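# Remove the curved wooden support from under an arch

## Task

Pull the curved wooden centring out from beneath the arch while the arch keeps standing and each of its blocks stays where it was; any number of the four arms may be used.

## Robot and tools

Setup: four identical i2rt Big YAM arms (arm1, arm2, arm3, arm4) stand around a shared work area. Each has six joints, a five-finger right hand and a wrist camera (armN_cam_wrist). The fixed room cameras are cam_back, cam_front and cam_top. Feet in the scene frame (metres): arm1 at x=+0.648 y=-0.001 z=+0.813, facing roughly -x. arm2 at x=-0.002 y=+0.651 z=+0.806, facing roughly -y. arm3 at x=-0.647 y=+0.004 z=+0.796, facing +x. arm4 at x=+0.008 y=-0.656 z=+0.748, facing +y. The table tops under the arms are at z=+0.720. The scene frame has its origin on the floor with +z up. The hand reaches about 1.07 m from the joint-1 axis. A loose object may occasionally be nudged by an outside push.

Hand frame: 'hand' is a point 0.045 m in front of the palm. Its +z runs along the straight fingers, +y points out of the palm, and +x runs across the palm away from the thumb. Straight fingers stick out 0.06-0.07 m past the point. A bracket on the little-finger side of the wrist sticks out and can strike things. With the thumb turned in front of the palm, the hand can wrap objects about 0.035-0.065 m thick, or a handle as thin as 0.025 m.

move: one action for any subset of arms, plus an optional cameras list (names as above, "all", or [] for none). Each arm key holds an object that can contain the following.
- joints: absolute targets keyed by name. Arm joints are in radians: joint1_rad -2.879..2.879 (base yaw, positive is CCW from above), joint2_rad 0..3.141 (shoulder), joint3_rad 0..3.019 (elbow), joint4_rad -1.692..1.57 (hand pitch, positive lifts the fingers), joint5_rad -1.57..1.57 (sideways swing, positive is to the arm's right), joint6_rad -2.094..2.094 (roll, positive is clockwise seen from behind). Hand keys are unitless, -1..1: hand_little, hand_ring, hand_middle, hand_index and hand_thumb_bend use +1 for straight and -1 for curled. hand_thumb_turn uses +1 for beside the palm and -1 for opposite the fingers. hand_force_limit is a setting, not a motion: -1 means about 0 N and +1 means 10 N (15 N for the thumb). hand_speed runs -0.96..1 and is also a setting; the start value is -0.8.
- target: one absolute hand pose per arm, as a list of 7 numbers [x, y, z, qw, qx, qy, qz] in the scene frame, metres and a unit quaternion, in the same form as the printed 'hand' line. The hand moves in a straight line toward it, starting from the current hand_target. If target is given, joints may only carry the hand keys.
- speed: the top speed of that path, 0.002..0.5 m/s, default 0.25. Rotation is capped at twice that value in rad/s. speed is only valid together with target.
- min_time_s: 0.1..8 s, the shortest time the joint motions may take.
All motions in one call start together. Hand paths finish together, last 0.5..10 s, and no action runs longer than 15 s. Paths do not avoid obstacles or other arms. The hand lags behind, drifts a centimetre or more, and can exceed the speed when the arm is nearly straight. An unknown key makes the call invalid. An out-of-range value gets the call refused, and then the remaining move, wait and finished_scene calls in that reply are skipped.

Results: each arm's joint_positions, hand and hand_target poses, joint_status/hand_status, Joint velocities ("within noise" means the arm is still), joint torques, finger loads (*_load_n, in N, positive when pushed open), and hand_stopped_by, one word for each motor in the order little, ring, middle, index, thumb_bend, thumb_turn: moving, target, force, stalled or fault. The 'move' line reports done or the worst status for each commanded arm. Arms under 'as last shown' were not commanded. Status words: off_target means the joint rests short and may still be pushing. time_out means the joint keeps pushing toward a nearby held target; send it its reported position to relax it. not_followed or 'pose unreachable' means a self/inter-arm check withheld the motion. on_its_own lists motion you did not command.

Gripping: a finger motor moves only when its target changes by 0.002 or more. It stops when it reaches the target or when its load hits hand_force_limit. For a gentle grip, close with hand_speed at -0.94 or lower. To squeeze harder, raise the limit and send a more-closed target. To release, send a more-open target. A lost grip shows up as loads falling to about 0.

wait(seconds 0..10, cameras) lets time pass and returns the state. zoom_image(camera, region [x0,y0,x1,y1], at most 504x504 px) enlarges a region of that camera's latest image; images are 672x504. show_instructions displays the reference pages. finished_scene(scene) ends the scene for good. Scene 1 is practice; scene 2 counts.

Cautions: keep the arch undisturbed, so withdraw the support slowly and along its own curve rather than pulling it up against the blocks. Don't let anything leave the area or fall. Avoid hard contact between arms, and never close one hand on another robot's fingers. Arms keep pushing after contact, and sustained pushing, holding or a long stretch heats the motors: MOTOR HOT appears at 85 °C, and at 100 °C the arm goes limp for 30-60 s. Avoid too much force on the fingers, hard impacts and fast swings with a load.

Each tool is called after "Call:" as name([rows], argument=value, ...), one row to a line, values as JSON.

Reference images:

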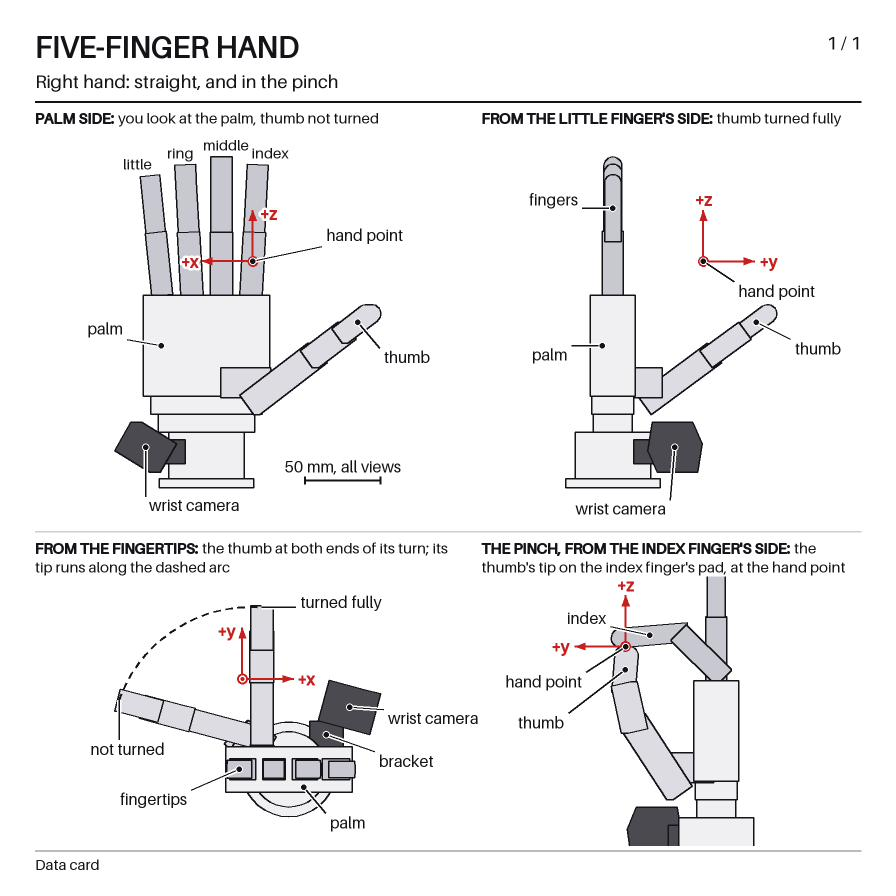

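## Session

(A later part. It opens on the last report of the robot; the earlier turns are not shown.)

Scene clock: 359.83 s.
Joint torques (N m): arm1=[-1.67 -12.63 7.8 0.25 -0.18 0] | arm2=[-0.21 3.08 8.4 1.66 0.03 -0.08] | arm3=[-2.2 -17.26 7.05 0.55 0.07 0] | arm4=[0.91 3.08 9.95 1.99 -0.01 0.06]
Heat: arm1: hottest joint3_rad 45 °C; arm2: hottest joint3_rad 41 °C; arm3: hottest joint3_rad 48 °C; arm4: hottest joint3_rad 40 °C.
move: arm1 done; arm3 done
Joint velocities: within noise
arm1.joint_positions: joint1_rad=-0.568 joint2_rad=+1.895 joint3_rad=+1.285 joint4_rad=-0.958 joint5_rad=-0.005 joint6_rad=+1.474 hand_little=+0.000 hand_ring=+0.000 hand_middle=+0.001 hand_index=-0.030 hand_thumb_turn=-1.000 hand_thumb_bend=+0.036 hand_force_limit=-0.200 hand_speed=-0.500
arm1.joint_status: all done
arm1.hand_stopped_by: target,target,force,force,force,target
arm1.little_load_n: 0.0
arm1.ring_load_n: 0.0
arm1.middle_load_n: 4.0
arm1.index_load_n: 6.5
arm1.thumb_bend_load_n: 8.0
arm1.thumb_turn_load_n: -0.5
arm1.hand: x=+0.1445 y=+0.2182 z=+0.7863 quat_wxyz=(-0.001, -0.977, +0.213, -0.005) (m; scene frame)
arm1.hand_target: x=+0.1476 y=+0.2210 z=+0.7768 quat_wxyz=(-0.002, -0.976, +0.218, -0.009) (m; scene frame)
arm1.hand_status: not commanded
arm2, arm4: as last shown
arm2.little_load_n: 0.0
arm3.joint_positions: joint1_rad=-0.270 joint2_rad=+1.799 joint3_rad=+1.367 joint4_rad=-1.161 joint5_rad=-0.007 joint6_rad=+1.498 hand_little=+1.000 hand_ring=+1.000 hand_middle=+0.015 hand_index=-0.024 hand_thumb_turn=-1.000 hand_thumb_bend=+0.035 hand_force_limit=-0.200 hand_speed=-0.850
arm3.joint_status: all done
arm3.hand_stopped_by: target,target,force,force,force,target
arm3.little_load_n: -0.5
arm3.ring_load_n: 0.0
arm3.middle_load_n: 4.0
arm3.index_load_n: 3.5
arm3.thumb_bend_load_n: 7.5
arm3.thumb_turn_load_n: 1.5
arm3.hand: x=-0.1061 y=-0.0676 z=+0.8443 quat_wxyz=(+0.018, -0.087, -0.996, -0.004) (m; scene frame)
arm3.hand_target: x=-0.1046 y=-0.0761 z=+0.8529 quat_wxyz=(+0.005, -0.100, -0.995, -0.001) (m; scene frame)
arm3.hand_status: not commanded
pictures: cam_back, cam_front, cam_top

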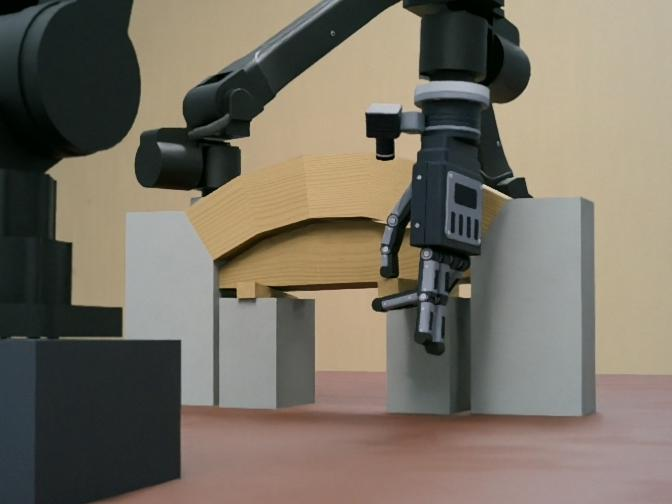

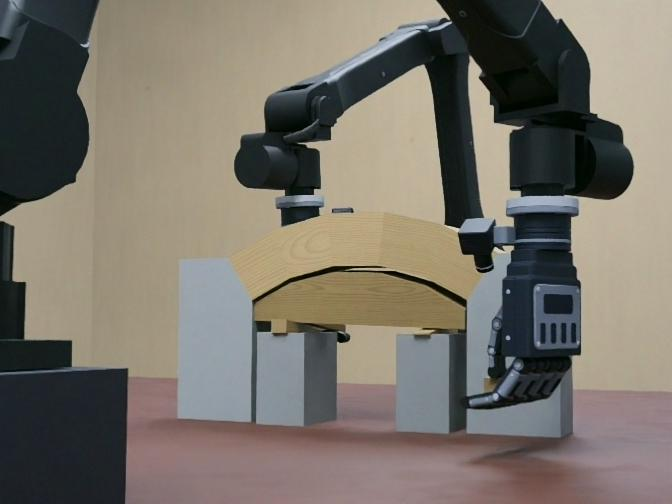

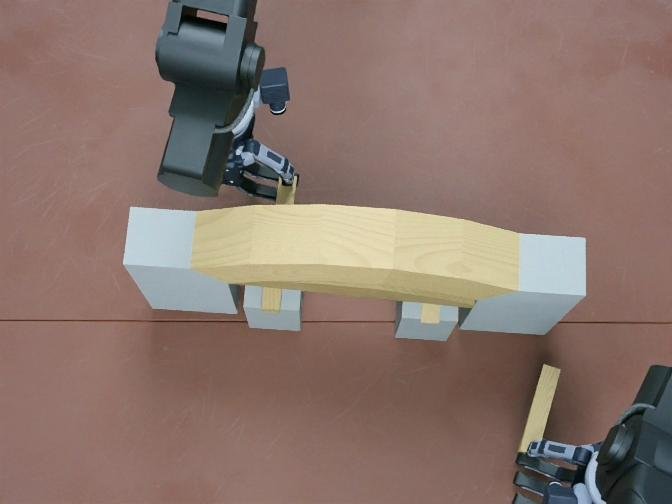

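Call:
move(arm1={"joints":{"joint2_rad":1.958,"joint4_rad":-0.9},"min_time_s":4}, arm3={"joints":{"joint1_rad":-0.305,"joint2_rad":1.589,"joint3_rad":1.117,"joint4_rad":-1.061},"min_time_s":6}, cameras=["cam_top","cam_front","cam_back"])

Call:
zoom_image(camera="cam_front", region=[400, 260, 640, 440])

Scene clock: 376.83 s.
Joint torques (N m): arm1=[-1.67 -12.86 7.51 0.23 -0.18 0] | arm2=[-0.26 3.14 8.43 1.63 0.03 -0.08] | arm3=[-2.43 -14.1 6.93 0.65 0.07 0] | arm4=[1.32 4.25 9.5 1.85 -0.02 0.04]
Heat: arm1: hottest joint3_rad 43 °C; arm2: hottest joint3_rad 41 °C; arm3: hottest joint3_rad 47 °C; arm4: hottest joint3_rad 40 °C.
move: arm1 done; arm3 done
Joint velocities: within noise
arm1.joint_positions: joint1_rad=-0.568 joint2_rad=+1.942 joint3_rad=+1.285 joint4_rad=-0.913 joint5_rad=-0.005 joint6_rad=+1.474 hand_little=+0.000 hand_ring=+0.000 hand_middle=+0.001 hand_index=-0.030 hand_thumb_turn=-1.000 hand_thumb_bend=+0.036 hand_force_limit=-0.200 hand_speed=-0.500
arm1.joint_status: all done
arm1.hand_stopped_by: target,target,force,force,force,target
arm1.little_load_n: 0.0
arm1.ring_load_n: 0.0
arm1.middle_load_n: 4.0
arm1.index_load_n: 6.5
arm1.thumb_bend_load_n: 8.0
arm1.thumb_turn_load_n: -0.5
arm1.hand: x=+0.1409 y=+0.2204 z=+0.7627 quat_wxyz=(-0.001, -0.977, +0.213, -0.006) (m; scene frame)
arm1.hand_target: x=+0.1447 y=+0.2229 z=+0.7526 quat_wxyz=(-0.002, -0.976, +0.218, -0.011) (m; scene frame)
arm1.hand_status: not commanded
arm2, arm4: as last shown
arm3.joint_positions: joint1_rad=-0.289 joint2_rad=+1.607 joint3_rad=+1.122 joint4_rad=-1.071 joint5_rad=-0.007 joint6_rad=+1.498 hand_little=+1.000 hand_ring=+1.000 hand_middle=+0.015 hand_index=-0.024 hand_thumb_turn=-1.000 hand_thumb_bend=+0.035 hand_force_limit=-0.200 hand_speed=-0.850
arm3.joint_status: all done
arm3.hand_stopped_by: target,target,force,force,force,target
arm3.little_load_n: 0.0
arm3.ring_load_n: 0.0
arm3.middle_load_n: 4.0
arm3.index_load_n: 3.5
arm3.thumb_bend_load_n: 7.5
arm3.thumb_turn_load_n: 1.5
arm3.hand: x=-0.1744 y=-0.0600 z=+0.8505 quat_wxyz=(-0.001, -0.097, -0.995, -0.001) (m; scene frame)
arm3.hand_target: x=-0.1732 y=-0.0685 z=+0.8571 quat_wxyz=(-0.012, -0.110, -0.994, +0.002) (m; scene frame)
arm3.hand_status: not commanded
pictures: cam_back, cam_front, cam_top

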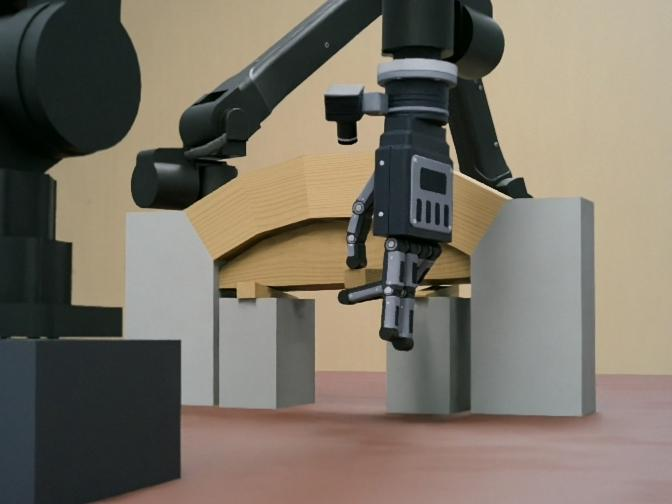

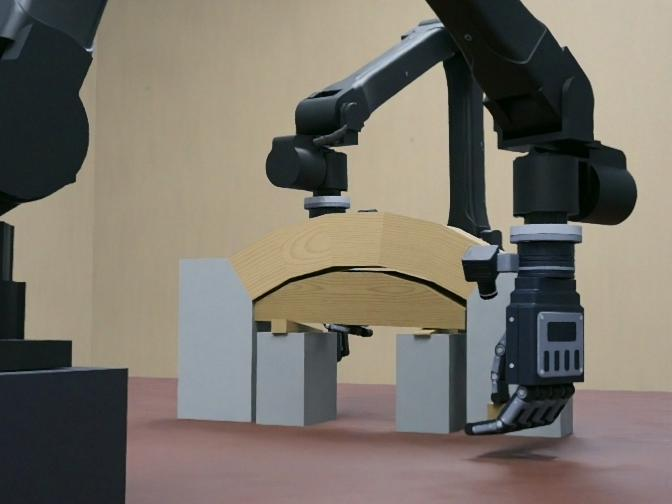

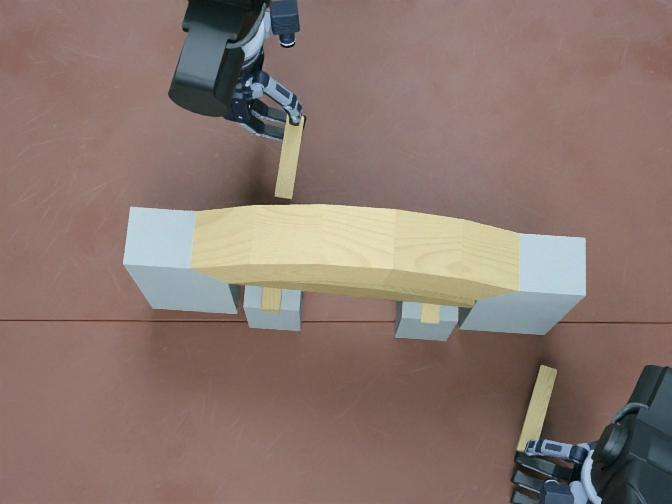

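Scaled by 2.100.

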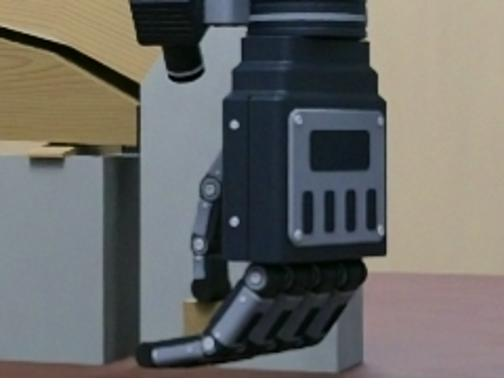

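Call:
move(arm1={"joints":{"joint2_rad":1.982,"joint4_rad":-0.88},"min_time_s":1.5}, arm3={"joints":{"joint1_rad":-0.525,"hand_ring":0.0,"hand_little":0.0,"hand_speed":-0.5},"min_time_s":3.5})

Call:
move(arm1={"joints":{"hand_thumb_bend":0.6,"hand_speed":-0.6}}, arm3={"joints":{"joint2_rad":1.80,"joint4_rad":-0.885},"min_time_s":5}, cameras=["cam_front","cam_back","cam_top"])

Call:
zoom_image(camera="cam_front", region=[400, 260, 640, 440])

Call:
zoom_image(camera="cam_back", region=[400, 240, 672, 440])

Scene clock: 400.73 s.
Joint torques (N m): arm1=[-1.67 -13.04 7.36 0.25 -0.18 -0.01] | arm2=[-0.26 3.14 8.43 1.65 0.03 -0.07] | arm3=[-2.37 -14.1 6.91 0.65 0.07 0] | arm4=[0.79 3.37 9.74 1.83 -0.06 0.08]
Heat: arm1: hottest joint3_rad 41 °C; arm2: hottest joint3_rad 41 °C; arm3: hottest joint3_rad 45 °C; arm4: hottest joint3_rad 41 °C.
move: arm1 done; arm3 done
Joint velocities: within noise
arm1.joint_positions: joint1_rad=-0.568 joint2_rad=+1.966 joint3_rad=+1.285 joint4_rad=-0.893 joint5_rad=-0.005 joint6_rad=+1.474 hand_little=+0.000 hand_ring=+0.000 hand_middle=+0.001 hand_index=-0.030 hand_thumb_turn=-1.000 hand_thumb_bend=+0.036 hand_force_limit=-0.200 hand_speed=-0.500
arm1.joint_status: all done
arm1.hand_stopped_by: target,target,force,force,force,target
arm1.little_load_n: 0.0
arm1.ring_load_n: 0.0
arm1.middle_load_n: 4.5
arm1.index_load_n: 6.5
arm1.thumb_bend_load_n: 8.5
arm1.thumb_turn_load_n: -0.5
arm1.hand: x=+0.1401 y=+0.2210 z=+0.7505 quat_wxyz=(-0.001, -0.977, +0.213, -0.008) (m; scene frame)
arm1.hand_target: x=+0.1441 y=+0.2233 z=+0.7404 quat_wxyz=(-0.003, -0.976, +0.218, -0.012) (m; scene frame)
arm1.hand_status: not commanded
arm2.joint_positions: joint1_rad=-0.584 joint2_rad=+0.583 joint3_rad=+1.360 joint4_rad=-1.578 joint5_rad=+0.119 joint6_rad=-1.069 hand_little=+1.000 hand_ring=+1.000 hand_middle=+1.000 hand_index=+1.000 hand_thumb_turn=+1.000 hand_thumb_bend=+1.000 hand_force_limit=+0.000 hand_speed=-0.800
arm2.joint_status: not commanded
arm2.hand_stopped_by: target,target,target,target,target,target
arm2.little_load_n: 0.0
arm2.ring_load_n: 0.0
arm2.middle_load_n: 0.0
arm2.index_load_n: 0.0
arm2.thumb_bend_load_n: 0.0
arm2.thumb_turn_load_n: 0.0
arm2.hand: x=-0.1430 y=+0.5558 z=+1.2418 quat_wxyz=(+0.314, +0.192, -0.906, +0.211) (m; scene frame)
arm2.hand_target: x=-0.1429 y=+0.5561 z=+1.2503 quat_wxyz=(+0.321, +0.191, -0.901, +0.218) (m; scene frame)
arm2.hand_status: not commanded
arm3.joint_positions: joint1_rad=-0.510 joint2_rad=+1.607 joint3_rad=+1.122 joint4_rad=-1.071 joint5_rad=-0.007 joint6_rad=+1.498 hand_little=+0.000 hand_ring=+0.000 hand_middle=+0.015 hand_index=-0.024 hand_thumb_turn=-1.000 hand_thumb_bend=+0.035 hand_force_limit=-0.200 hand_speed=-0.500
arm3.joint_status: all done
arm3.hand_stopped_by: target,target,force,force,force,target
arm3.little_load_n: 0.0
arm3.ring_load_n: 0.0
arm3.middle_load_n: 4.0
arm3.index_load_n: 3.5
arm3.thumb_bend_load_n: 7.5
arm3.thumb_turn_load_n: 1.0
arm3.hand: x=-0.1999 y=-0.1617 z=+0.8510 quat_wxyz=(-0.001, -0.206, -0.978, +0.001) (m; scene frame)
arm3.hand_target: x=-0.2003 y=-0.1697 z=+0.8577 quat_wxyz=(-0.012, -0.219, -0.976, +0.005) (m; scene frame)
arm3.hand_status: not commanded
arm4.joint_positions: joint1_rad=-0.137 joint2_rad=+0.586 joint3_rad=+1.364 joint4_rad=-1.422 joint5_rad=+0.103 joint6_rad=-1.583 hand_little=+1.000 hand_ring=+1.000 hand_middle=+1.000 hand_index=+1.000 hand_thumb_turn=+1.000 hand_thumb_bend=+1.000 hand_force_limit=+0.000 hand_speed=-0.800
arm4.joint_status: not commanded
arm4.hand_stopped_by: target,target,target,target,target,target
arm4.little_load_n: 0.0
arm4.ring_load_n: 0.0
arm4.middle_load_n: 0.0
arm4.index_load_n: 0.5
arm4.thumb_bend_load_n: 0.0
arm4.thumb_turn_load_n: 0.0
arm4.hand: x=+0.1090 y=-0.4523 z=+1.2292 quat_wxyz=(-0.260, +0.675, +0.589, +0.359) (m; scene frame)
arm4.hand_target: x=+0.1089 y=-0.4530 z=+1.2422 quat_wxyz=(-0.270, +0.671, +0.584, +0.369) (m; scene frame)
arm4.hand_status: not commanded
pictures: none

Scene clock: 406.10 s.
Joint torques (N m): arm1=[-1.67 -13.04 7.38 0.24 -0.18 0] | arm2=[-0.32 3.08 8.42 1.66 0.02 -0.09] | arm3=[-2.37 -11.93 6.12 0.68 0.07 0] | arm4=[-0.26 3.84 9.29 2.17 0 0]
Heat: arm1: hottest joint3_rad 40 °C; arm2: hottest joint3_rad 41 °C; arm3: hottest joint3_rad 45 °C; arm4: hottest joint3_rad 41 °C.
move: arm1 done; arm3 done
Joint velocities: within noise
arm1.joint_positions: joint1_rad=-0.568 joint2_rad=+1.966 joint3_rad=+1.285 joint4_rad=-0.893 joint5_rad=-0.005 joint6_rad=+1.474 hand_little=+0.000 hand_ring=+0.000 hand_middle=+0.001 hand_index=-0.031 hand_thumb_turn=-1.000 hand_thumb_bend=+0.600 hand_force_limit=-0.200 hand_speed=-0.600
arm1.joint_status: all done
arm1.hand_stopped_by: target,target,force,force,target,target
arm1.little_load_n: 0.5
arm1.ring_load_n: 0.0
arm1.middle_load_n: 0.0
arm1.index_load_n: 0.0
arm1.thumb_bend_load_n: 0.0
arm1.thumb_turn_load_n: 0.0
arm1.hand: x=+0.1401 y=+0.2210 z=+0.7505 quat_wxyz=(-0.001, -0.977, +0.213, -0.008) (m; scene frame)
arm1.hand_target: x=+0.1441 y=+0.2233 z=+0.7404 quat_wxyz=(-0.003, -0.976, +0.218, -0.012) (m; scene frame)
arm1.hand_status: not commanded
arm2, arm4: as last shown
arm2.ring_load_n: -0.5
arm3.joint_positions: joint1_rad=-0.510 joint2_rad=+1.775 joint3_rad=+1.122 joint4_rad=-0.895 joint5_rad=-0.007 joint6_rad=+1.498 hand_little=+0.000 hand_ring=+0.000 hand_middle=+0.015 hand_index=-0.024 hand_thumb_turn=-1.000 hand_thumb_bend=+0.035 hand_force_limit=-0.200 hand_speed=-0.500
arm3.joint_status: all done
arm3.hand_stopped_by: target,target,force,force,force,target
arm3.little_load_n: 0.0
arm3.ring_load_n: 0.0
arm3.middle_load_n: 4.0
arm3.index_load_n: 4.0
arm3.thumb_bend_load_n: 8.0
arm3.thumb_turn_load_n: 1.0
arm3.hand: x=-0.1750 y=-0.1756 z=+0.7781 quat_wxyz=(-0.005, -0.206, -0.978, +0.002) (m; scene frame)
arm3.hand_target: x=-0.1805 y=-0.1815 z=+0.7646 quat_wxyz=(+0.005, -0.219, -0.976, +0.000) (m; scene frame)
arm3.hand_status: not commanded
arm4.index_load_n: 0.0
arm4.thumb_turn_load_n: 0.5
pictures: cam_back, cam_front, cam_top

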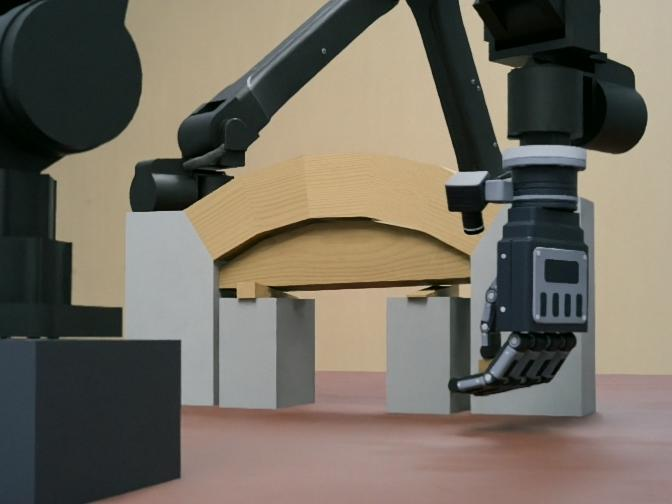

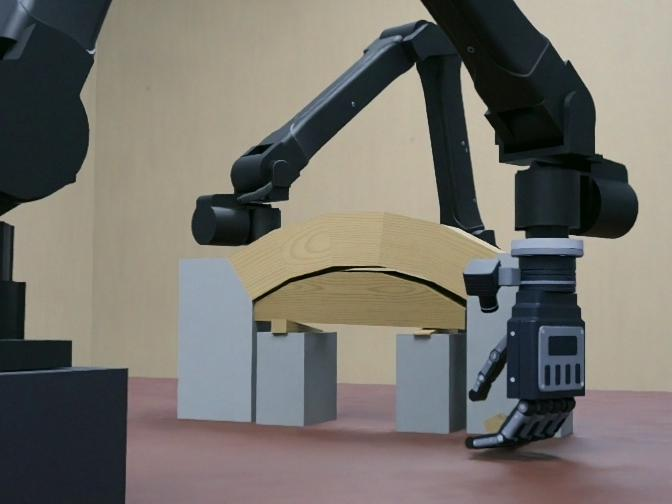

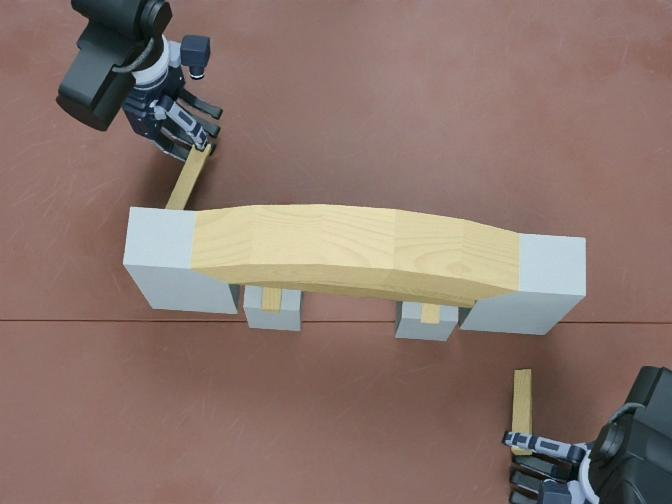

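Scaled by 2.100.

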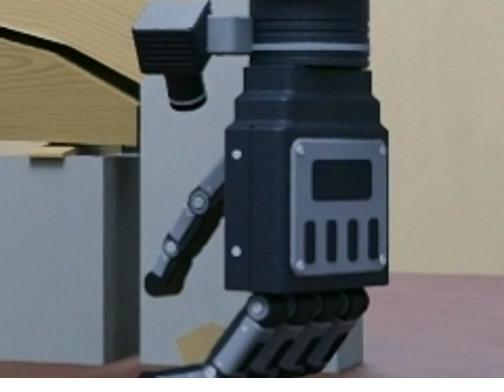

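Scaled by 1.853.

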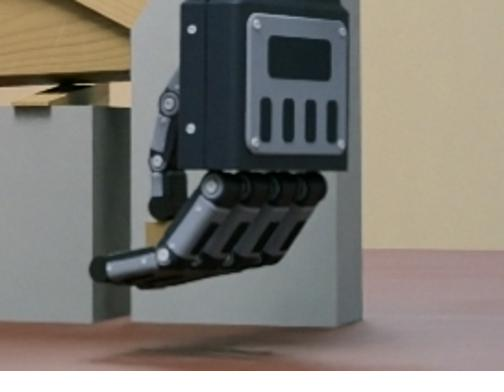

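Call:
move(arm1={"joints":{"joint2_rad":1.73,"hand_index":1,"hand_middle":1,"hand_ring":1,"hand_little":1,"hand_speed":-0.5},"min_time_s":3}, arm3={"joints":{"joint2_rad":1.832,"joint4_rad":-0.86},"min_time_s":1.5})

Call:
move(arm3={"joints":{"hand_thumb_bend":0.6,"hand_speed":-0.6}})

Call:
move(arm3={"joints":{"joint2_rad":1.58,"hand_index":1,"hand_middle":1,"hand_ring":1,"hand_little":1,"hand_speed":-0.5},"min_time_s":3}, cameras=["cam_front","cam_back","cam_top"])

Call:
zoom_image(camera="cam_front", region=[170, 200, 520, 450])

Scene clock: 424.00 s.
Joint torques (N m): arm1=[-1.67 -14.74 9.01 0.53 -0.1 0.05] | arm2=[-0.21 3.02 8.43 1.66 0.02 -0.08] | arm3=[-2.37 -12.1 5.94 0.66 0.07 0] | arm4=[0.62 3.31 9.73 1.96 -0.08 0.05]
Heat: arm1: hottest joint3_rad 39 °C; arm2: hottest joint3_rad 41 °C; arm3: hottest joint3_rad 44 °C; arm4: hottest joint3_rad 41 °C.
move: arm1 done; arm3 done
Joint velocities: within noise
arm1.joint_positions: joint1_rad=-0.568 joint2_rad=+1.751 joint3_rad=+1.285 joint4_rad=-0.892 joint5_rad=-0.006 joint6_rad=+1.470 hand_little=+1.000 hand_ring=+1.000 hand_middle=+1.000 hand_index=+1.000 hand_thumb_turn=-1.000 hand_thumb_bend=+0.600 hand_force_limit=-0.200 hand_speed=-0.500
arm1.joint_status: all done
arm1.hand_stopped_by: target,target,target,target,target,target
arm1.little_load_n: 0.0
arm1.ring_load_n: 0.0
arm1.middle_load_n: 0.0
arm1.index_load_n: 0.0
arm1.thumb_bend_load_n: -0.5
arm1.thumb_turn_load_n: 0.0
arm1.hand: x=+0.1146 y=+0.2347 z=+0.8677 quat_wxyz=(+0.031, -0.973, +0.209, +0.095) (m; scene frame)
arm1.hand_target: x=+0.1144 y=+0.2396 z=+0.8776 quat_wxyz=(+0.036, -0.970, +0.215, +0.107) (m; scene frame)
arm1.hand_status: not commanded
arm2, arm4: as last shown
arm2.ring_load_n: 0.0
arm3.joint_positions: joint1_rad=-0.510 joint2_rad=+1.806 joint3_rad=+1.122 joint4_rad=-0.870 joint5_rad=-0.007 joint6_rad=+1.498 hand_little=+0.000 hand_ring=+0.000 hand_middle=+0.015 hand_index=-0.024 hand_thumb_turn=-1.000 hand_thumb_bend=+0.035 hand_force_limit=-0.200 hand_speed=-0.500
arm3.joint_status: all done
arm3.hand_stopped_by: target,target,force,force,force,target
arm3.little_load_n: 0.0
arm3.ring_load_n: 0.0
arm3.middle_load_n: 4.0
arm3.index_load_n: 4.0
arm3.thumb_bend_load_n: 7.5
arm3.thumb_turn_load_n: 1.5
arm3.hand: x=-0.1734 y=-0.1766 z=+0.7640 quat_wxyz=(-0.002, -0.206, -0.978, +0.001) (m; scene frame)
arm3.hand_target: x=-0.1794 y=-0.1823 z=+0.7502 quat_wxyz=(+0.008, -0.219, -0.976, -0.001) (m; scene frame)
arm3.hand_status: not commanded
arm4.ring_load_n: -0.5
arm4.thumb_turn_load_n: 0.0
pictures: none

Scene clock: 425.47 s.
Joint torques (N m): arm1=[-1.61 -14.74 9.02 0.53 -0.1 0.05] | arm2=[-0.21 3.08 8.43 1.65 0.02 -0.08] | arm3=[-2.37 -12.1 5.93 0.66 0.07 0] | arm4=[0.32 4.01 9.61 2.43 0 0.07]
Heat: arm1: hottest joint3_rad 39 °C; arm2: hottest joint3_rad 41 °C; arm3: hottest joint3_rad 44 °C; arm4: hottest joint3_rad 41 °C.
move: arm3 done
Joint velocities: arm1=[within noise] | arm2=[within noise] | arm3=[0.005 -0.005 0.007 0.012 -0.154 0.051] | arm4=[within noise]
arm1, arm2, arm4: as last shown
arm1.thumb_bend_load_n: 0.0
arm2.ring_load_n: -0.5
arm3.joint_positions: joint1_rad=-0.510 joint2_rad=+1.806 joint3_rad=+1.122 joint4_rad=-0.870 joint5_rad=-0.007 joint6_rad=+1.498 hand_little=+0.000 hand_ring=+0.000 hand_middle=+0.015 hand_index=-0.024 hand_thumb_turn=-1.000 hand_thumb_bend=+0.600 hand_force_limit=-0.200 hand_speed=-0.600
arm3.joint_status: all done
arm3.hand_stopped_by: target,target,force,force,target,target
arm3.little_load_n: 0.0
arm3.ring_load_n: 0.0
arm3.middle_load_n: 0.0
arm3.index_load_n: 0.5
arm3.thumb_bend_load_n: 0.0
arm3.thumb_turn_load_n: 0.0
arm3.hand: x=-0.1734 y=-0.1766 z=+0.7640 quat_wxyz=(-0.002, -0.206, -0.978, +0.001) (m; scene frame)
arm3.hand_target: x=-0.1794 y=-0.1823 z=+0.7502 quat_wxyz=(+0.008, -0.219, -0.976, -0.001) (m; scene frame)
arm3.hand_status: not commanded
arm4.ring_load_n: 0.0
arm4.thumb_bend_load_n: -0.5
pictures: none

Scene clock: 428.87 s.
Joint torques (N m): arm1=[-1.67 -14.8 9.01 0.53 -0.1 0.05] | arm2=[-0.21 3.19 8.46 1.65 0.03 -0.09] | arm3=[-2.32 -14.21 7.2 1.02 0.11 0.02] | arm4=[0.97 3.14 9.42 2.18 -0.03 0.06]
Heat: arm1: hottest joint3_rad 39 °C; arm2: hottest joint3_rad 41 °C; arm3: hottest joint3_rad 43 °C; arm4: hottest joint3_rad 41 °C.
move: arm3 done
Joint velocities: within noise
arm1, arm2, arm4: as last shown
arm2.ring_load_n: 0.0
arm3.joint_positions: joint1_rad=-0.511 joint2_rad=+1.596 joint3_rad=+1.124 joint4_rad=-0.870 joint5_rad=-0.007 joint6_rad=+1.496 hand_little=+1.000 hand_ring=+1.000 hand_middle=+0.999 hand_index=+1.000 hand_thumb_turn=-1.000 hand_thumb_bend=+0.600 hand_force_limit=-0.200 hand_speed=-0.500
arm3.joint_status: all done
arm3.hand_stopped_by: target,target,target,target,target,target
arm3.little_load_n: 0.0
arm3.ring_load_n: 0.0
arm3.middle_load_n: 0.0
arm3.index_load_n: 0.0
arm3.thumb_bend_load_n: 0.0
arm3.thumb_turn_load_n: 0.0
arm3.hand: x=-0.1519 y=-0.1871 z=+0.8682 quat_wxyz=(-0.104, -0.204, -0.973, +0.030) (m; scene frame)
arm3.hand_target: x=-0.1539 y=-0.1952 z=+0.8741 quat_wxyz=(-0.112, -0.217, -0.969, +0.034) (m; scene frame)
arm3.hand_status: not commanded
arm4.thumb_bend_load_n: 0.0
pictures: cam_back, cam_front, cam_top

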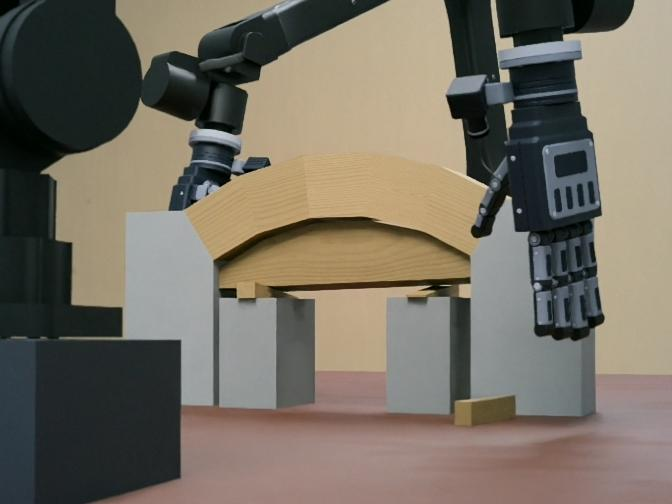

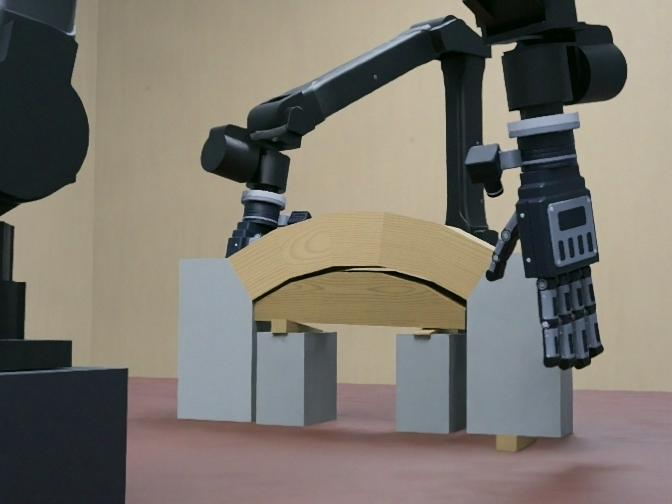

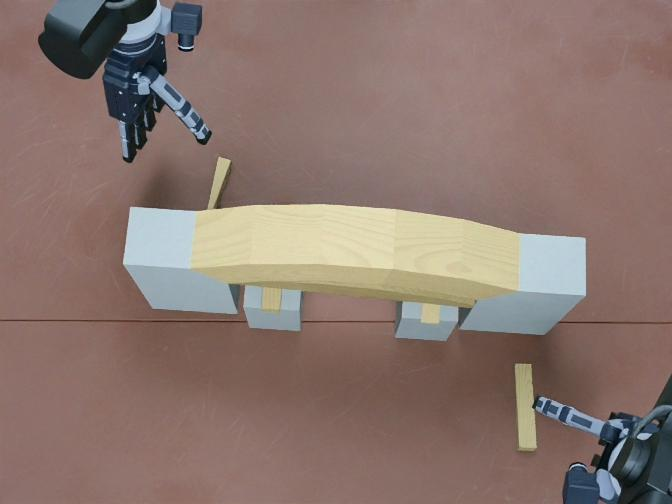

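Scaled by 1.440.

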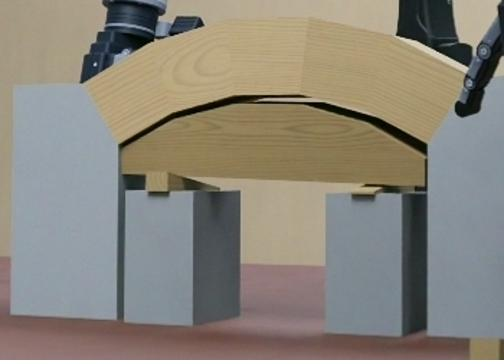

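Call:
move(arm1={"joints":{"joint2_rad":1.3,"joint3_rad":0.65,"joint4_rad":-0.2,"joint6_rad":0.7,"hand_thumb_turn":1,"hand_thumb_bend":1,"hand_speed":0},"min_time_s":3})

Call:
move(arm1={"joints":{"joint1_rad":0.0075,"joint2_rad":1.2255,"joint3_rad":0.5555,"joint4_rad":0.22,"joint5_rad":0.11,"joint6_rad":0.003},"min_time_s":3})

Call:
move(arm1={"joints":{"joint1_rad":0.0075,"joint2_rad":1.86,"joint3_rad":0.515,"joint4_rad":0.986,"joint5_rad":0.117,"joint6_rad":0.003},"min_time_s":4}, cameras=["cam_front","cam_top"])

Scene clock: 518.63 s.
Joint torques (N m): arm1=[-1.61 -7.94 8.8 1.47 -0.09 -0.11] | arm2=[-0.21 3.14 8.43 1.62 0.03 -0.08] | arm3=[-2.32 -14.21 7.2 1.02 0.11 0.02] | arm4=[0.97 3.25 9.89 2.14 -0.06 0.02]
Heat: arm1: hottest joint3_rad 39 °C; arm2: hottest joint3_rad 42 °C; arm3: hottest joint3_rad 41 °C; arm4: hottest joint3_rad 41 °C.
move: arm1 done
Joint velocities: within noise
arm1.joint_positions: joint1_rad=-0.568 joint2_rad=+1.317 joint3_rad=+0.657 joint4_rad=-0.220 joint5_rad=-0.006 joint6_rad=+0.708 hand_little=+1.000 hand_ring=+1.000 hand_middle=+1.000 hand_index=+1.000 hand_thumb_turn=+1.000 hand_thumb_bend=+1.000 hand_force_limit=-0.200 hand_speed=+0.000
arm1.joint_status: all done
arm1.hand_stopped_by: target,target,target,target,target,target
arm1.little_load_n: 0.0
arm1.ring_load_n: 0.0
arm1.middle_load_n: 0.0
arm1.index_load_n: 0.0
arm1.thumb_bend_load_n: 0.0
arm1.thumb_turn_load_n: 0.0
arm1.hand: x=+0.2305 y=+0.1680 z=+0.8634 quat_wxyz=(+0.213, -0.929, -0.160, +0.255) (m; scene frame)
arm1.hand_target: x=+0.2297 y=+0.1723 z=+0.8702 quat_wxyz=(+0.225, -0.924, -0.160, +0.264) (m; scene frame)
arm1.hand_status: not commanded
arm2, arm3, arm4: as last shown
arm4.little_load_n: 0.5
pictures: none

Scene clock: 522.30 s.
Joint torques (N m): arm1=[-0.56 -7.06 9.11 1.89 -0.01 -0.12] | arm2=[-0.26 3.14 8.47 1.63 0.02 -0.09] | arm3=[-2.32 -14.21 7.21 1.01 0.11 0.02] | arm4=[0.38 4.01 9.74 2.02 -0.04 -0.01]
Heat: arm1: hottest joint3_rad 39 °C; arm2: hottest joint3_rad 42 °C; arm3: hottest joint3_rad 41 °C; arm4: hottest joint3_rad 41 °C.
move: arm1 done
Joint velocities: within noise
arm1.joint_positions: joint1_rad=+0.001 joint2_rad=+1.242 joint3_rad=+0.562 joint4_rad=+0.197 joint5_rad=+0.108 joint6_rad=+0.011 hand_little=+1.000 hand_ring=+1.000 hand_middle=+1.000 hand_index=+1.000 hand_thumb_turn=+1.000 hand_thumb_bend=+1.000 hand_force_limit=-0.200 hand_speed=+0.000
arm1.joint_status: all done
arm1.hand_stopped_by: target,target,target,target,target,target
arm1.little_load_n: 0.0
arm1.ring_load_n: 0.0
arm1.middle_load_n: 0.0
arm1.index_load_n: 0.0
arm1.thumb_bend_load_n: 0.0
arm1.thumb_turn_load_n: -0.5
arm1.hand: x=+0.1748 y=-0.0311 z=+0.8979 quat_wxyz=(+0.384, -0.617, -0.597, +0.340) (m; scene frame)
arm1.hand_target: x=+0.1732 y=-0.0334 z=+0.9065 quat_wxyz=(+0.394, -0.608, -0.595, +0.349) (m; scene frame)
arm1.hand_status: not commanded
arm2, arm3, arm4: as last shown
arm2.middle_load_n: -0.5
arm3.little_load_n: -0.5
arm4.little_load_n: 0.0
pictures: none

Scene clock: 526.83 s.
Joint torques (N m): arm1=[-0.56 -8.41 3.88 1.96 -0.01 -0.12] | arm2=[-0.26 3.19 8.43 1.65 0.03 -0.09] | arm3=[-2.37 -14.27 7.21 1.02 0.11 0.02] | arm4=[0.56 3.37 9.68 2.06 -0.07 0.06]
Heat: arm1: hottest joint3_rad 39 °C; arm2: hottest joint3_rad 42 °C; arm3: hottest joint3_rad 41 °C; arm4: hottest joint3_rad 41 °C.
move: arm1 done
Joint velocities: within noise
arm1.joint_positions: joint1_rad=+0.001 joint2_rad=+1.847 joint3_rad=+0.521 joint4_rad=+0.963 joint5_rad=+0.115 joint6_rad=+0.011 hand_little=+1.000 hand_ring=+1.000 hand_middle=+1.000 hand_index=+1.000 hand_thumb_turn=+1.000 hand_thumb_bend=+1.000 hand_force_limit=-0.200 hand_speed=+0.000
arm1.joint_status: all done
arm1.hand_stopped_by: target,target,target,target,target,target
arm1.little_load_n: 0.0
arm1.ring_load_n: 0.0
arm1.middle_load_n: 0.0
arm1.index_load_n: 0.0
arm1.thumb_bend_load_n: 0.0
arm1.thumb_turn_load_n: -0.5
arm1.hand: x=+0.1348 y=-0.0316 z=+0.7588 quat_wxyz=(+0.420, -0.598, -0.571, +0.375) (m; scene frame)
arm1.hand_target: x=+0.1372 y=-0.0341 z=+0.7555 quat_wxyz=(+0.422, -0.593, -0.574, +0.375) (m; scene frame)
arm1.hand_status: not commanded
arm2, arm3, arm4: as last shown
arm2.middle_load_n: 0.0
arm3.little_load_n: 0.0
pictures: cam_front, cam_top

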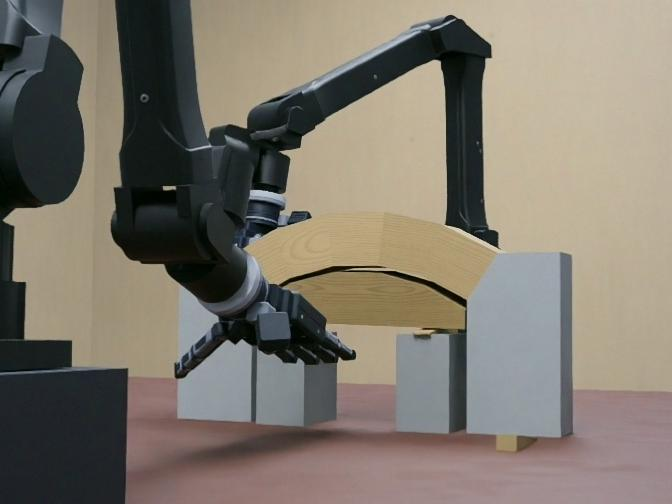

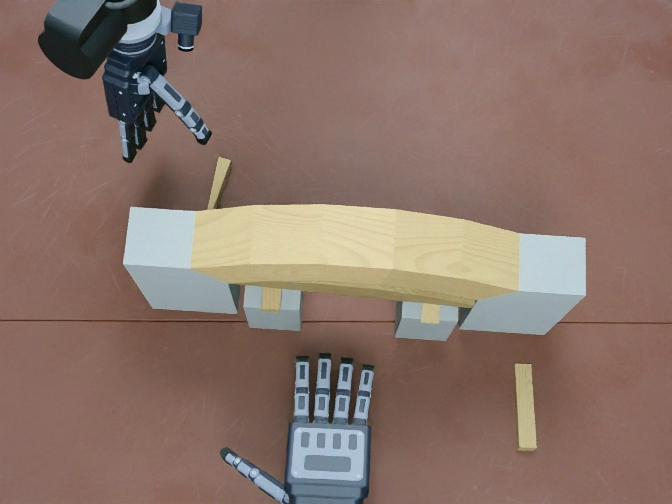

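Call:
move(arm1={"joints":{"joint1_rad":-0.05,"joint2_rad":2.13,"joint3_rad":0.66,"joint4_rad":1.366,"joint5_rad":0.069},"min_time_s":4}, cameras=["cam_front","cam_top"])

Call:
zoom_image(camera="cam_front", region=[150, 200, 550, 450])

Scene clock: 567.60 s.
Joint torques (N m): arm1=[-1.67 -10.17 5.2 2.02 -0.25 -0.12] | arm2=[-0.21 3.08 8.43 1.65 0.03 -0.09] | arm3=[-2.37 -14.15 7.21 1.01 0.11 0.02] | arm4=[0.85 3.84 9.55 2.32 -0.06 0]
Heat: arm1: hottest joint3_rad 37 °C; arm2: hottest joint3_rad 42 °C; arm3: hottest joint3_rad 41 °C; arm4: hottest joint3_rad 41 °C.
move: arm1 done
Joint velocities: within noise
arm1.joint_positions: joint1_rad=-0.042 joint2_rad=+2.115 joint3_rad=+0.636 joint4_rad=+1.343 joint5_rad=+0.071 joint6_rad=+0.011 hand_little=+1.000 hand_ring=+1.000 hand_middle=+1.000 hand_index=+1.000 hand_thumb_turn=+1.000 hand_thumb_bend=+1.000 hand_force_limit=-0.200 hand_speed=+0.000
arm1.joint_status: all done
arm1.hand_stopped_by: target,target,target,target,target,target
arm1.little_load_n: 0.0
arm1.ring_load_n: 0.0
arm1.middle_load_n: 0.0
arm1.index_load_n: 0.0
arm1.thumb_bend_load_n: 0.0
arm1.thumb_turn_load_n: 0.0
arm1.hand: x=+0.0782 y=-0.0182 z=+0.7473 quat_wxyz=(+0.477, -0.555, -0.517, +0.445) (m; scene frame)
arm1.hand_target: x=+0.0675 y=-0.0134 z=+0.7516 quat_wxyz=(+0.488, -0.547, -0.509, +0.450) (m; scene frame)
arm1.hand_status: not commanded
arm2.joint_positions: joint1_rad=-0.584 joint2_rad=+0.583 joint3_rad=+1.360 joint4_rad=-1.578 joint5_rad=+0.119 joint6_rad=-1.069 hand_little=+1.000 hand_ring=+1.000 hand_middle=+1.000 hand_index=+1.000 hand_thumb_turn=+1.000 hand_thumb_bend=+1.000 hand_force_limit=+0.000 hand_speed=-0.800
arm2.joint_status: not commanded
arm2.hand_stopped_by: target,target,target,target,target,target
arm2.little_load_n: 0.0
arm2.ring_load_n: 0.0
arm2.middle_load_n: 0.0
arm2.index_load_n: 0.0
arm2.thumb_bend_load_n: 0.0
arm2.thumb_turn_load_n: 0.0
arm2.hand: x=-0.1430 y=+0.5558 z=+1.2418 quat_wxyz=(+0.314, +0.192, -0.906, +0.211) (m; scene frame)
arm2.hand_target: x=-0.1429 y=+0.5561 z=+1.2503 quat_wxyz=(+0.321, +0.191, -0.901, +0.218) (m; scene frame)
arm2.hand_status: not commanded
arm3: as last shown
arm4.joint_positions: joint1_rad=-0.137 joint2_rad=+0.586 joint3_rad=+1.364 joint4_rad=-1.422 joint5_rad=+0.103 joint6_rad=-1.583 hand_little=+1.000 hand_ring=+1.000 hand_middle=+1.000 hand_index=+1.000 hand_thumb_turn=+1.000 hand_thumb_bend=+1.000 hand_force_limit=+0.000 hand_speed=-0.800
arm4.joint_status: not commanded
arm4.hand_stopped_by: target,target,target,target,target,target
arm4.little_load_n: 0.0
arm4.ring_load_n: 0.0
arm4.middle_load_n: 0.0
arm4.index_load_n: 0.0
arm4.thumb_bend_load_n: 0.0
arm4.thumb_turn_load_n: 0.0
arm4.hand: x=+0.1090 y=-0.4523 z=+1.2292 quat_wxyz=(-0.260, +0.675, +0.589, +0.359) (m; scene frame)
arm4.hand_target: x=+0.1089 y=-0.4530 z=+1.2422 quat_wxyz=(-0.270, +0.671, +0.584, +0.369) (m; scene frame)
arm4.hand_status: not commanded
pictures: cam_front, cam_top

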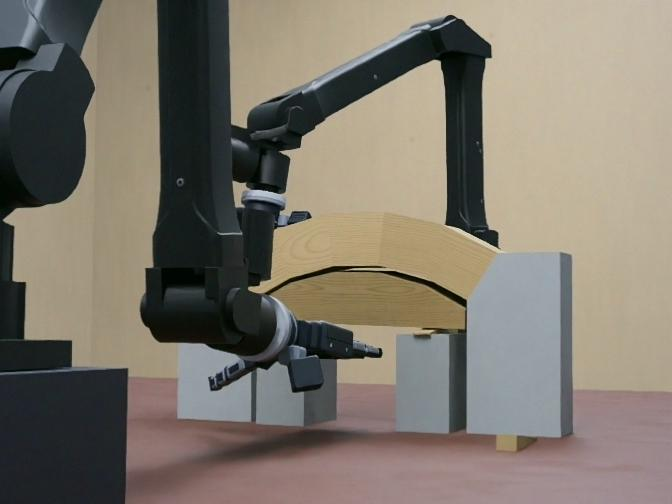

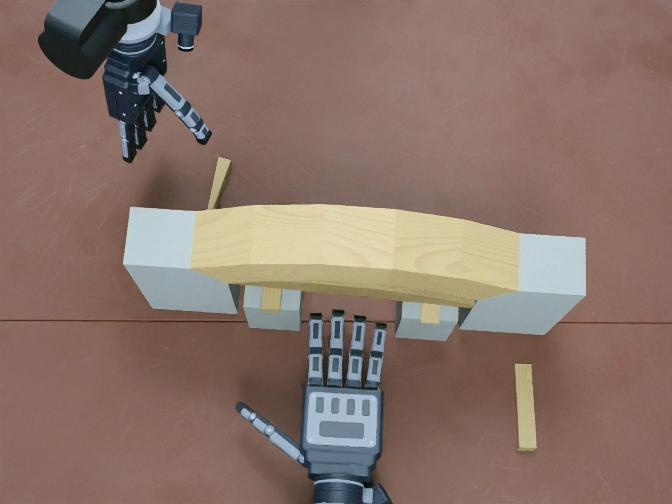

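Scaled by 1.260.

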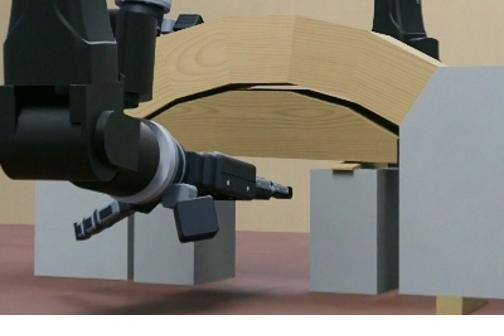

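Call:
move(arm1={"joints":{"joint1_rad":-0.055,"joint2_rad":2.192,"joint3_rad":0.768,"joint4_rad":1.394,"joint5_rad":0.063},"min_time_s":4}, cameras=["cam_front","cam_top"])

Call:
zoom_image(camera="cam_front", region=[250, 260, 500, 420])

Scene clock: 582.30 s.
Joint torques (N m): arm1=[-1.73 -11.16 5.83 2.02 -0.25 -0.12] | arm2=[-0.15 2.96 8.43 1.65 0.02 -0.08] | arm3=[-2.37 -14.21 7.21 1.03 0.11 0.02] | arm4=[1.79 3.9 9.47 2.19 -0.08 0.02]
Heat: arm1: hottest joint3_rad 36 °C; arm2: hottest joint3_rad 42 °C; arm3: hottest joint3_rad 41 °C; arm4: hottest joint3_rad 41 °C.
move: arm1 done
Joint velocities: within noise
arm1.joint_positions: joint1_rad=-0.046 joint2_rad=+2.176 joint3_rad=+0.742 joint4_rad=+1.371 joint5_rad=+0.065 joint6_rad=+0.011 hand_little=+1.000 hand_ring=+1.000 hand_middle=+1.000 hand_index=+1.000 hand_thumb_turn=+1.000 hand_thumb_bend=+1.000 hand_force_limit=-0.200 hand_speed=+0.000
arm1.joint_status: all done
arm1.hand_stopped_by: target,target,target,target,target,target
arm1.little_load_n: 0.0
arm1.ring_load_n: 0.0
arm1.middle_load_n: 0.0
arm1.index_load_n: 0.0
arm1.thumb_bend_load_n: 0.5
arm1.thumb_turn_load_n: 0.0
arm1.hand: x=+0.0378 y=-0.0169 z=+0.7517 quat_wxyz=(+0.495, -0.538, -0.499, +0.465) (m; scene frame)
arm1.hand_target: x=+0.0272 y=-0.0116 z=+0.7562 quat_wxyz=(+0.506, -0.530, -0.491, +0.470) (m; scene frame)
arm1.hand_status: not commanded
arm2, arm3, arm4: as last shown
pictures: cam_front, cam_top

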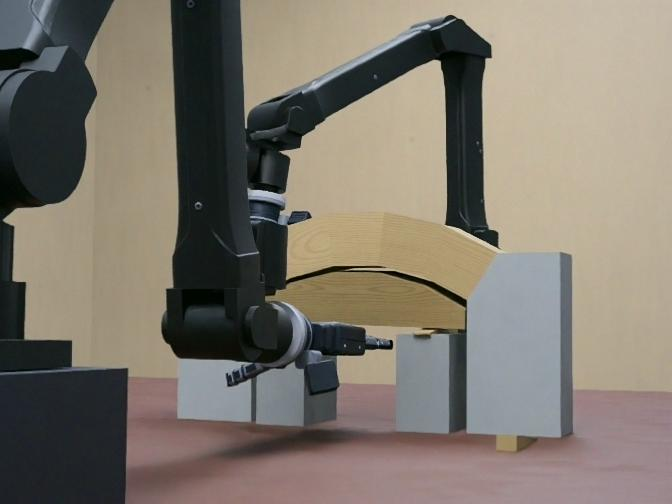

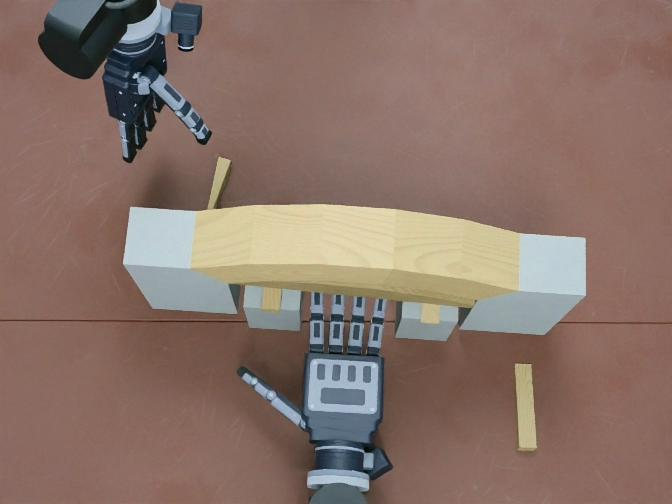

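Scaled by 2.016.

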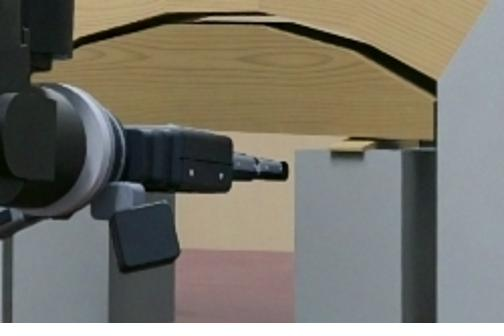

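Call:
move(arm1={"joints":{"joint1_rad":-0.061,"joint2_rad":2.252,"joint3_rad":0.862,"joint4_rad":1.425,"joint5_rad":0.057},"min_time_s":4}, cameras=["cam_front","cam_top","cam_back"])

Call:
zoom_image(camera="cam_front", region=[250, 260, 500, 420])

Call:
zoom_image(camera="cam_back", region=[200, 200, 500, 400])

Scene clock: 594.93 s.
Joint torques (N m): arm1=[-1.73 -12.04 6.3 2.02 -0.26 -0.11] | arm2=[-0.21 3.14 8.44 1.63 0.02 -0.08] | arm3=[-2.43 -14.21 7.2 1.02 0.11 0.02] | arm4=[2.2 4.25 9.77 1.98 -0.04 -0.01]
Heat: arm1: hottest joint3_rad 36 °C; arm2: hottest joint3_rad 42 °C; arm3: hottest joint3_rad 41 °C; arm4: hottest joint3_rad 41 °C.
move: arm1 done
Joint velocities: within noise
arm1.joint_positions: joint1_rad=-0.053 joint2_rad=+2.235 joint3_rad=+0.834 joint4_rad=+1.402 joint5_rad=+0.059 joint6_rad=+0.011 hand_little=+1.000 hand_ring=+1.000 hand_middle=+1.000 hand_index=+1.000 hand_thumb_turn=+1.000 hand_thumb_bend=+1.000 hand_force_limit=-0.200 hand_speed=+0.000
arm1.joint_status: all done
arm1.hand_stopped_by: target,target,target,target,target,target
arm1.little_load_n: 0.0
arm1.ring_load_n: 0.0
arm1.middle_load_n: 0.0
arm1.index_load_n: 0.0
arm1.thumb_bend_load_n: 0.0
arm1.thumb_turn_load_n: 0.0
arm1.hand: x=+0.0052 y=-0.0137 z=+0.7538 quat_wxyz=(+0.511, -0.523, -0.483, +0.482) (m; scene frame)
arm1.hand_target: x=-0.0051 y=-0.0081 z=+0.7586 quat_wxyz=(+0.523, -0.514, -0.475, +0.487) (m; scene frame)
arm1.hand_status: not commanded
arm2, arm3, arm4: as last shown
pictures: cam_back, cam_front, cam_top

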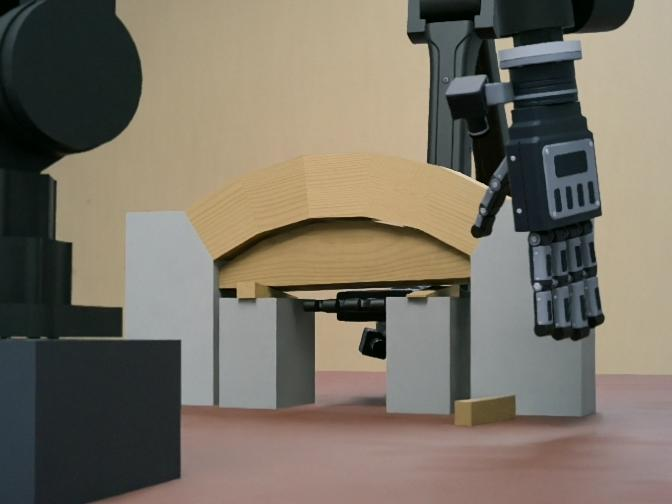

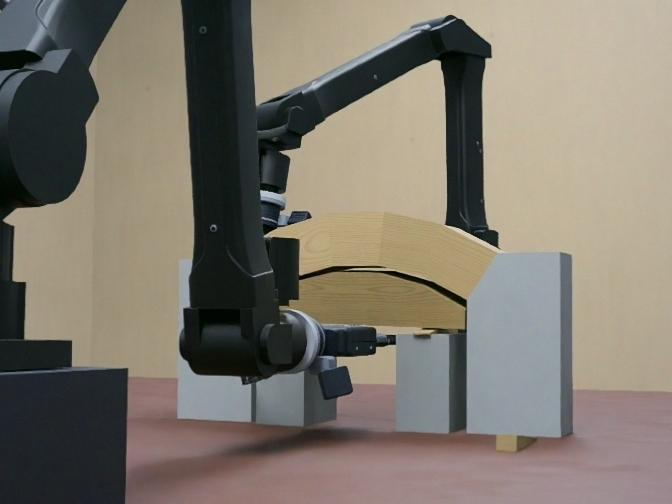

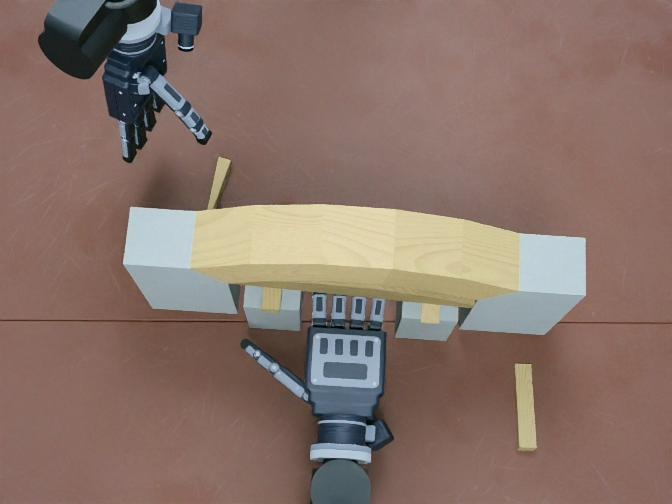

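Scaled by 2.016.

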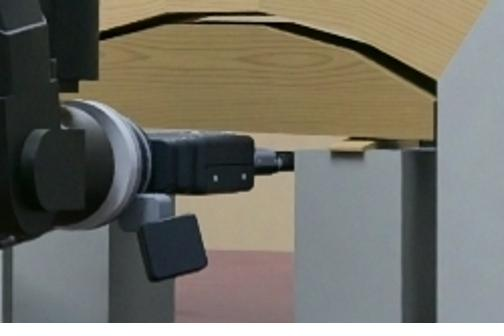

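Scaled by 1.680.

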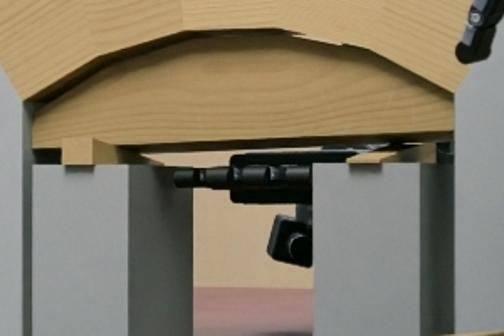

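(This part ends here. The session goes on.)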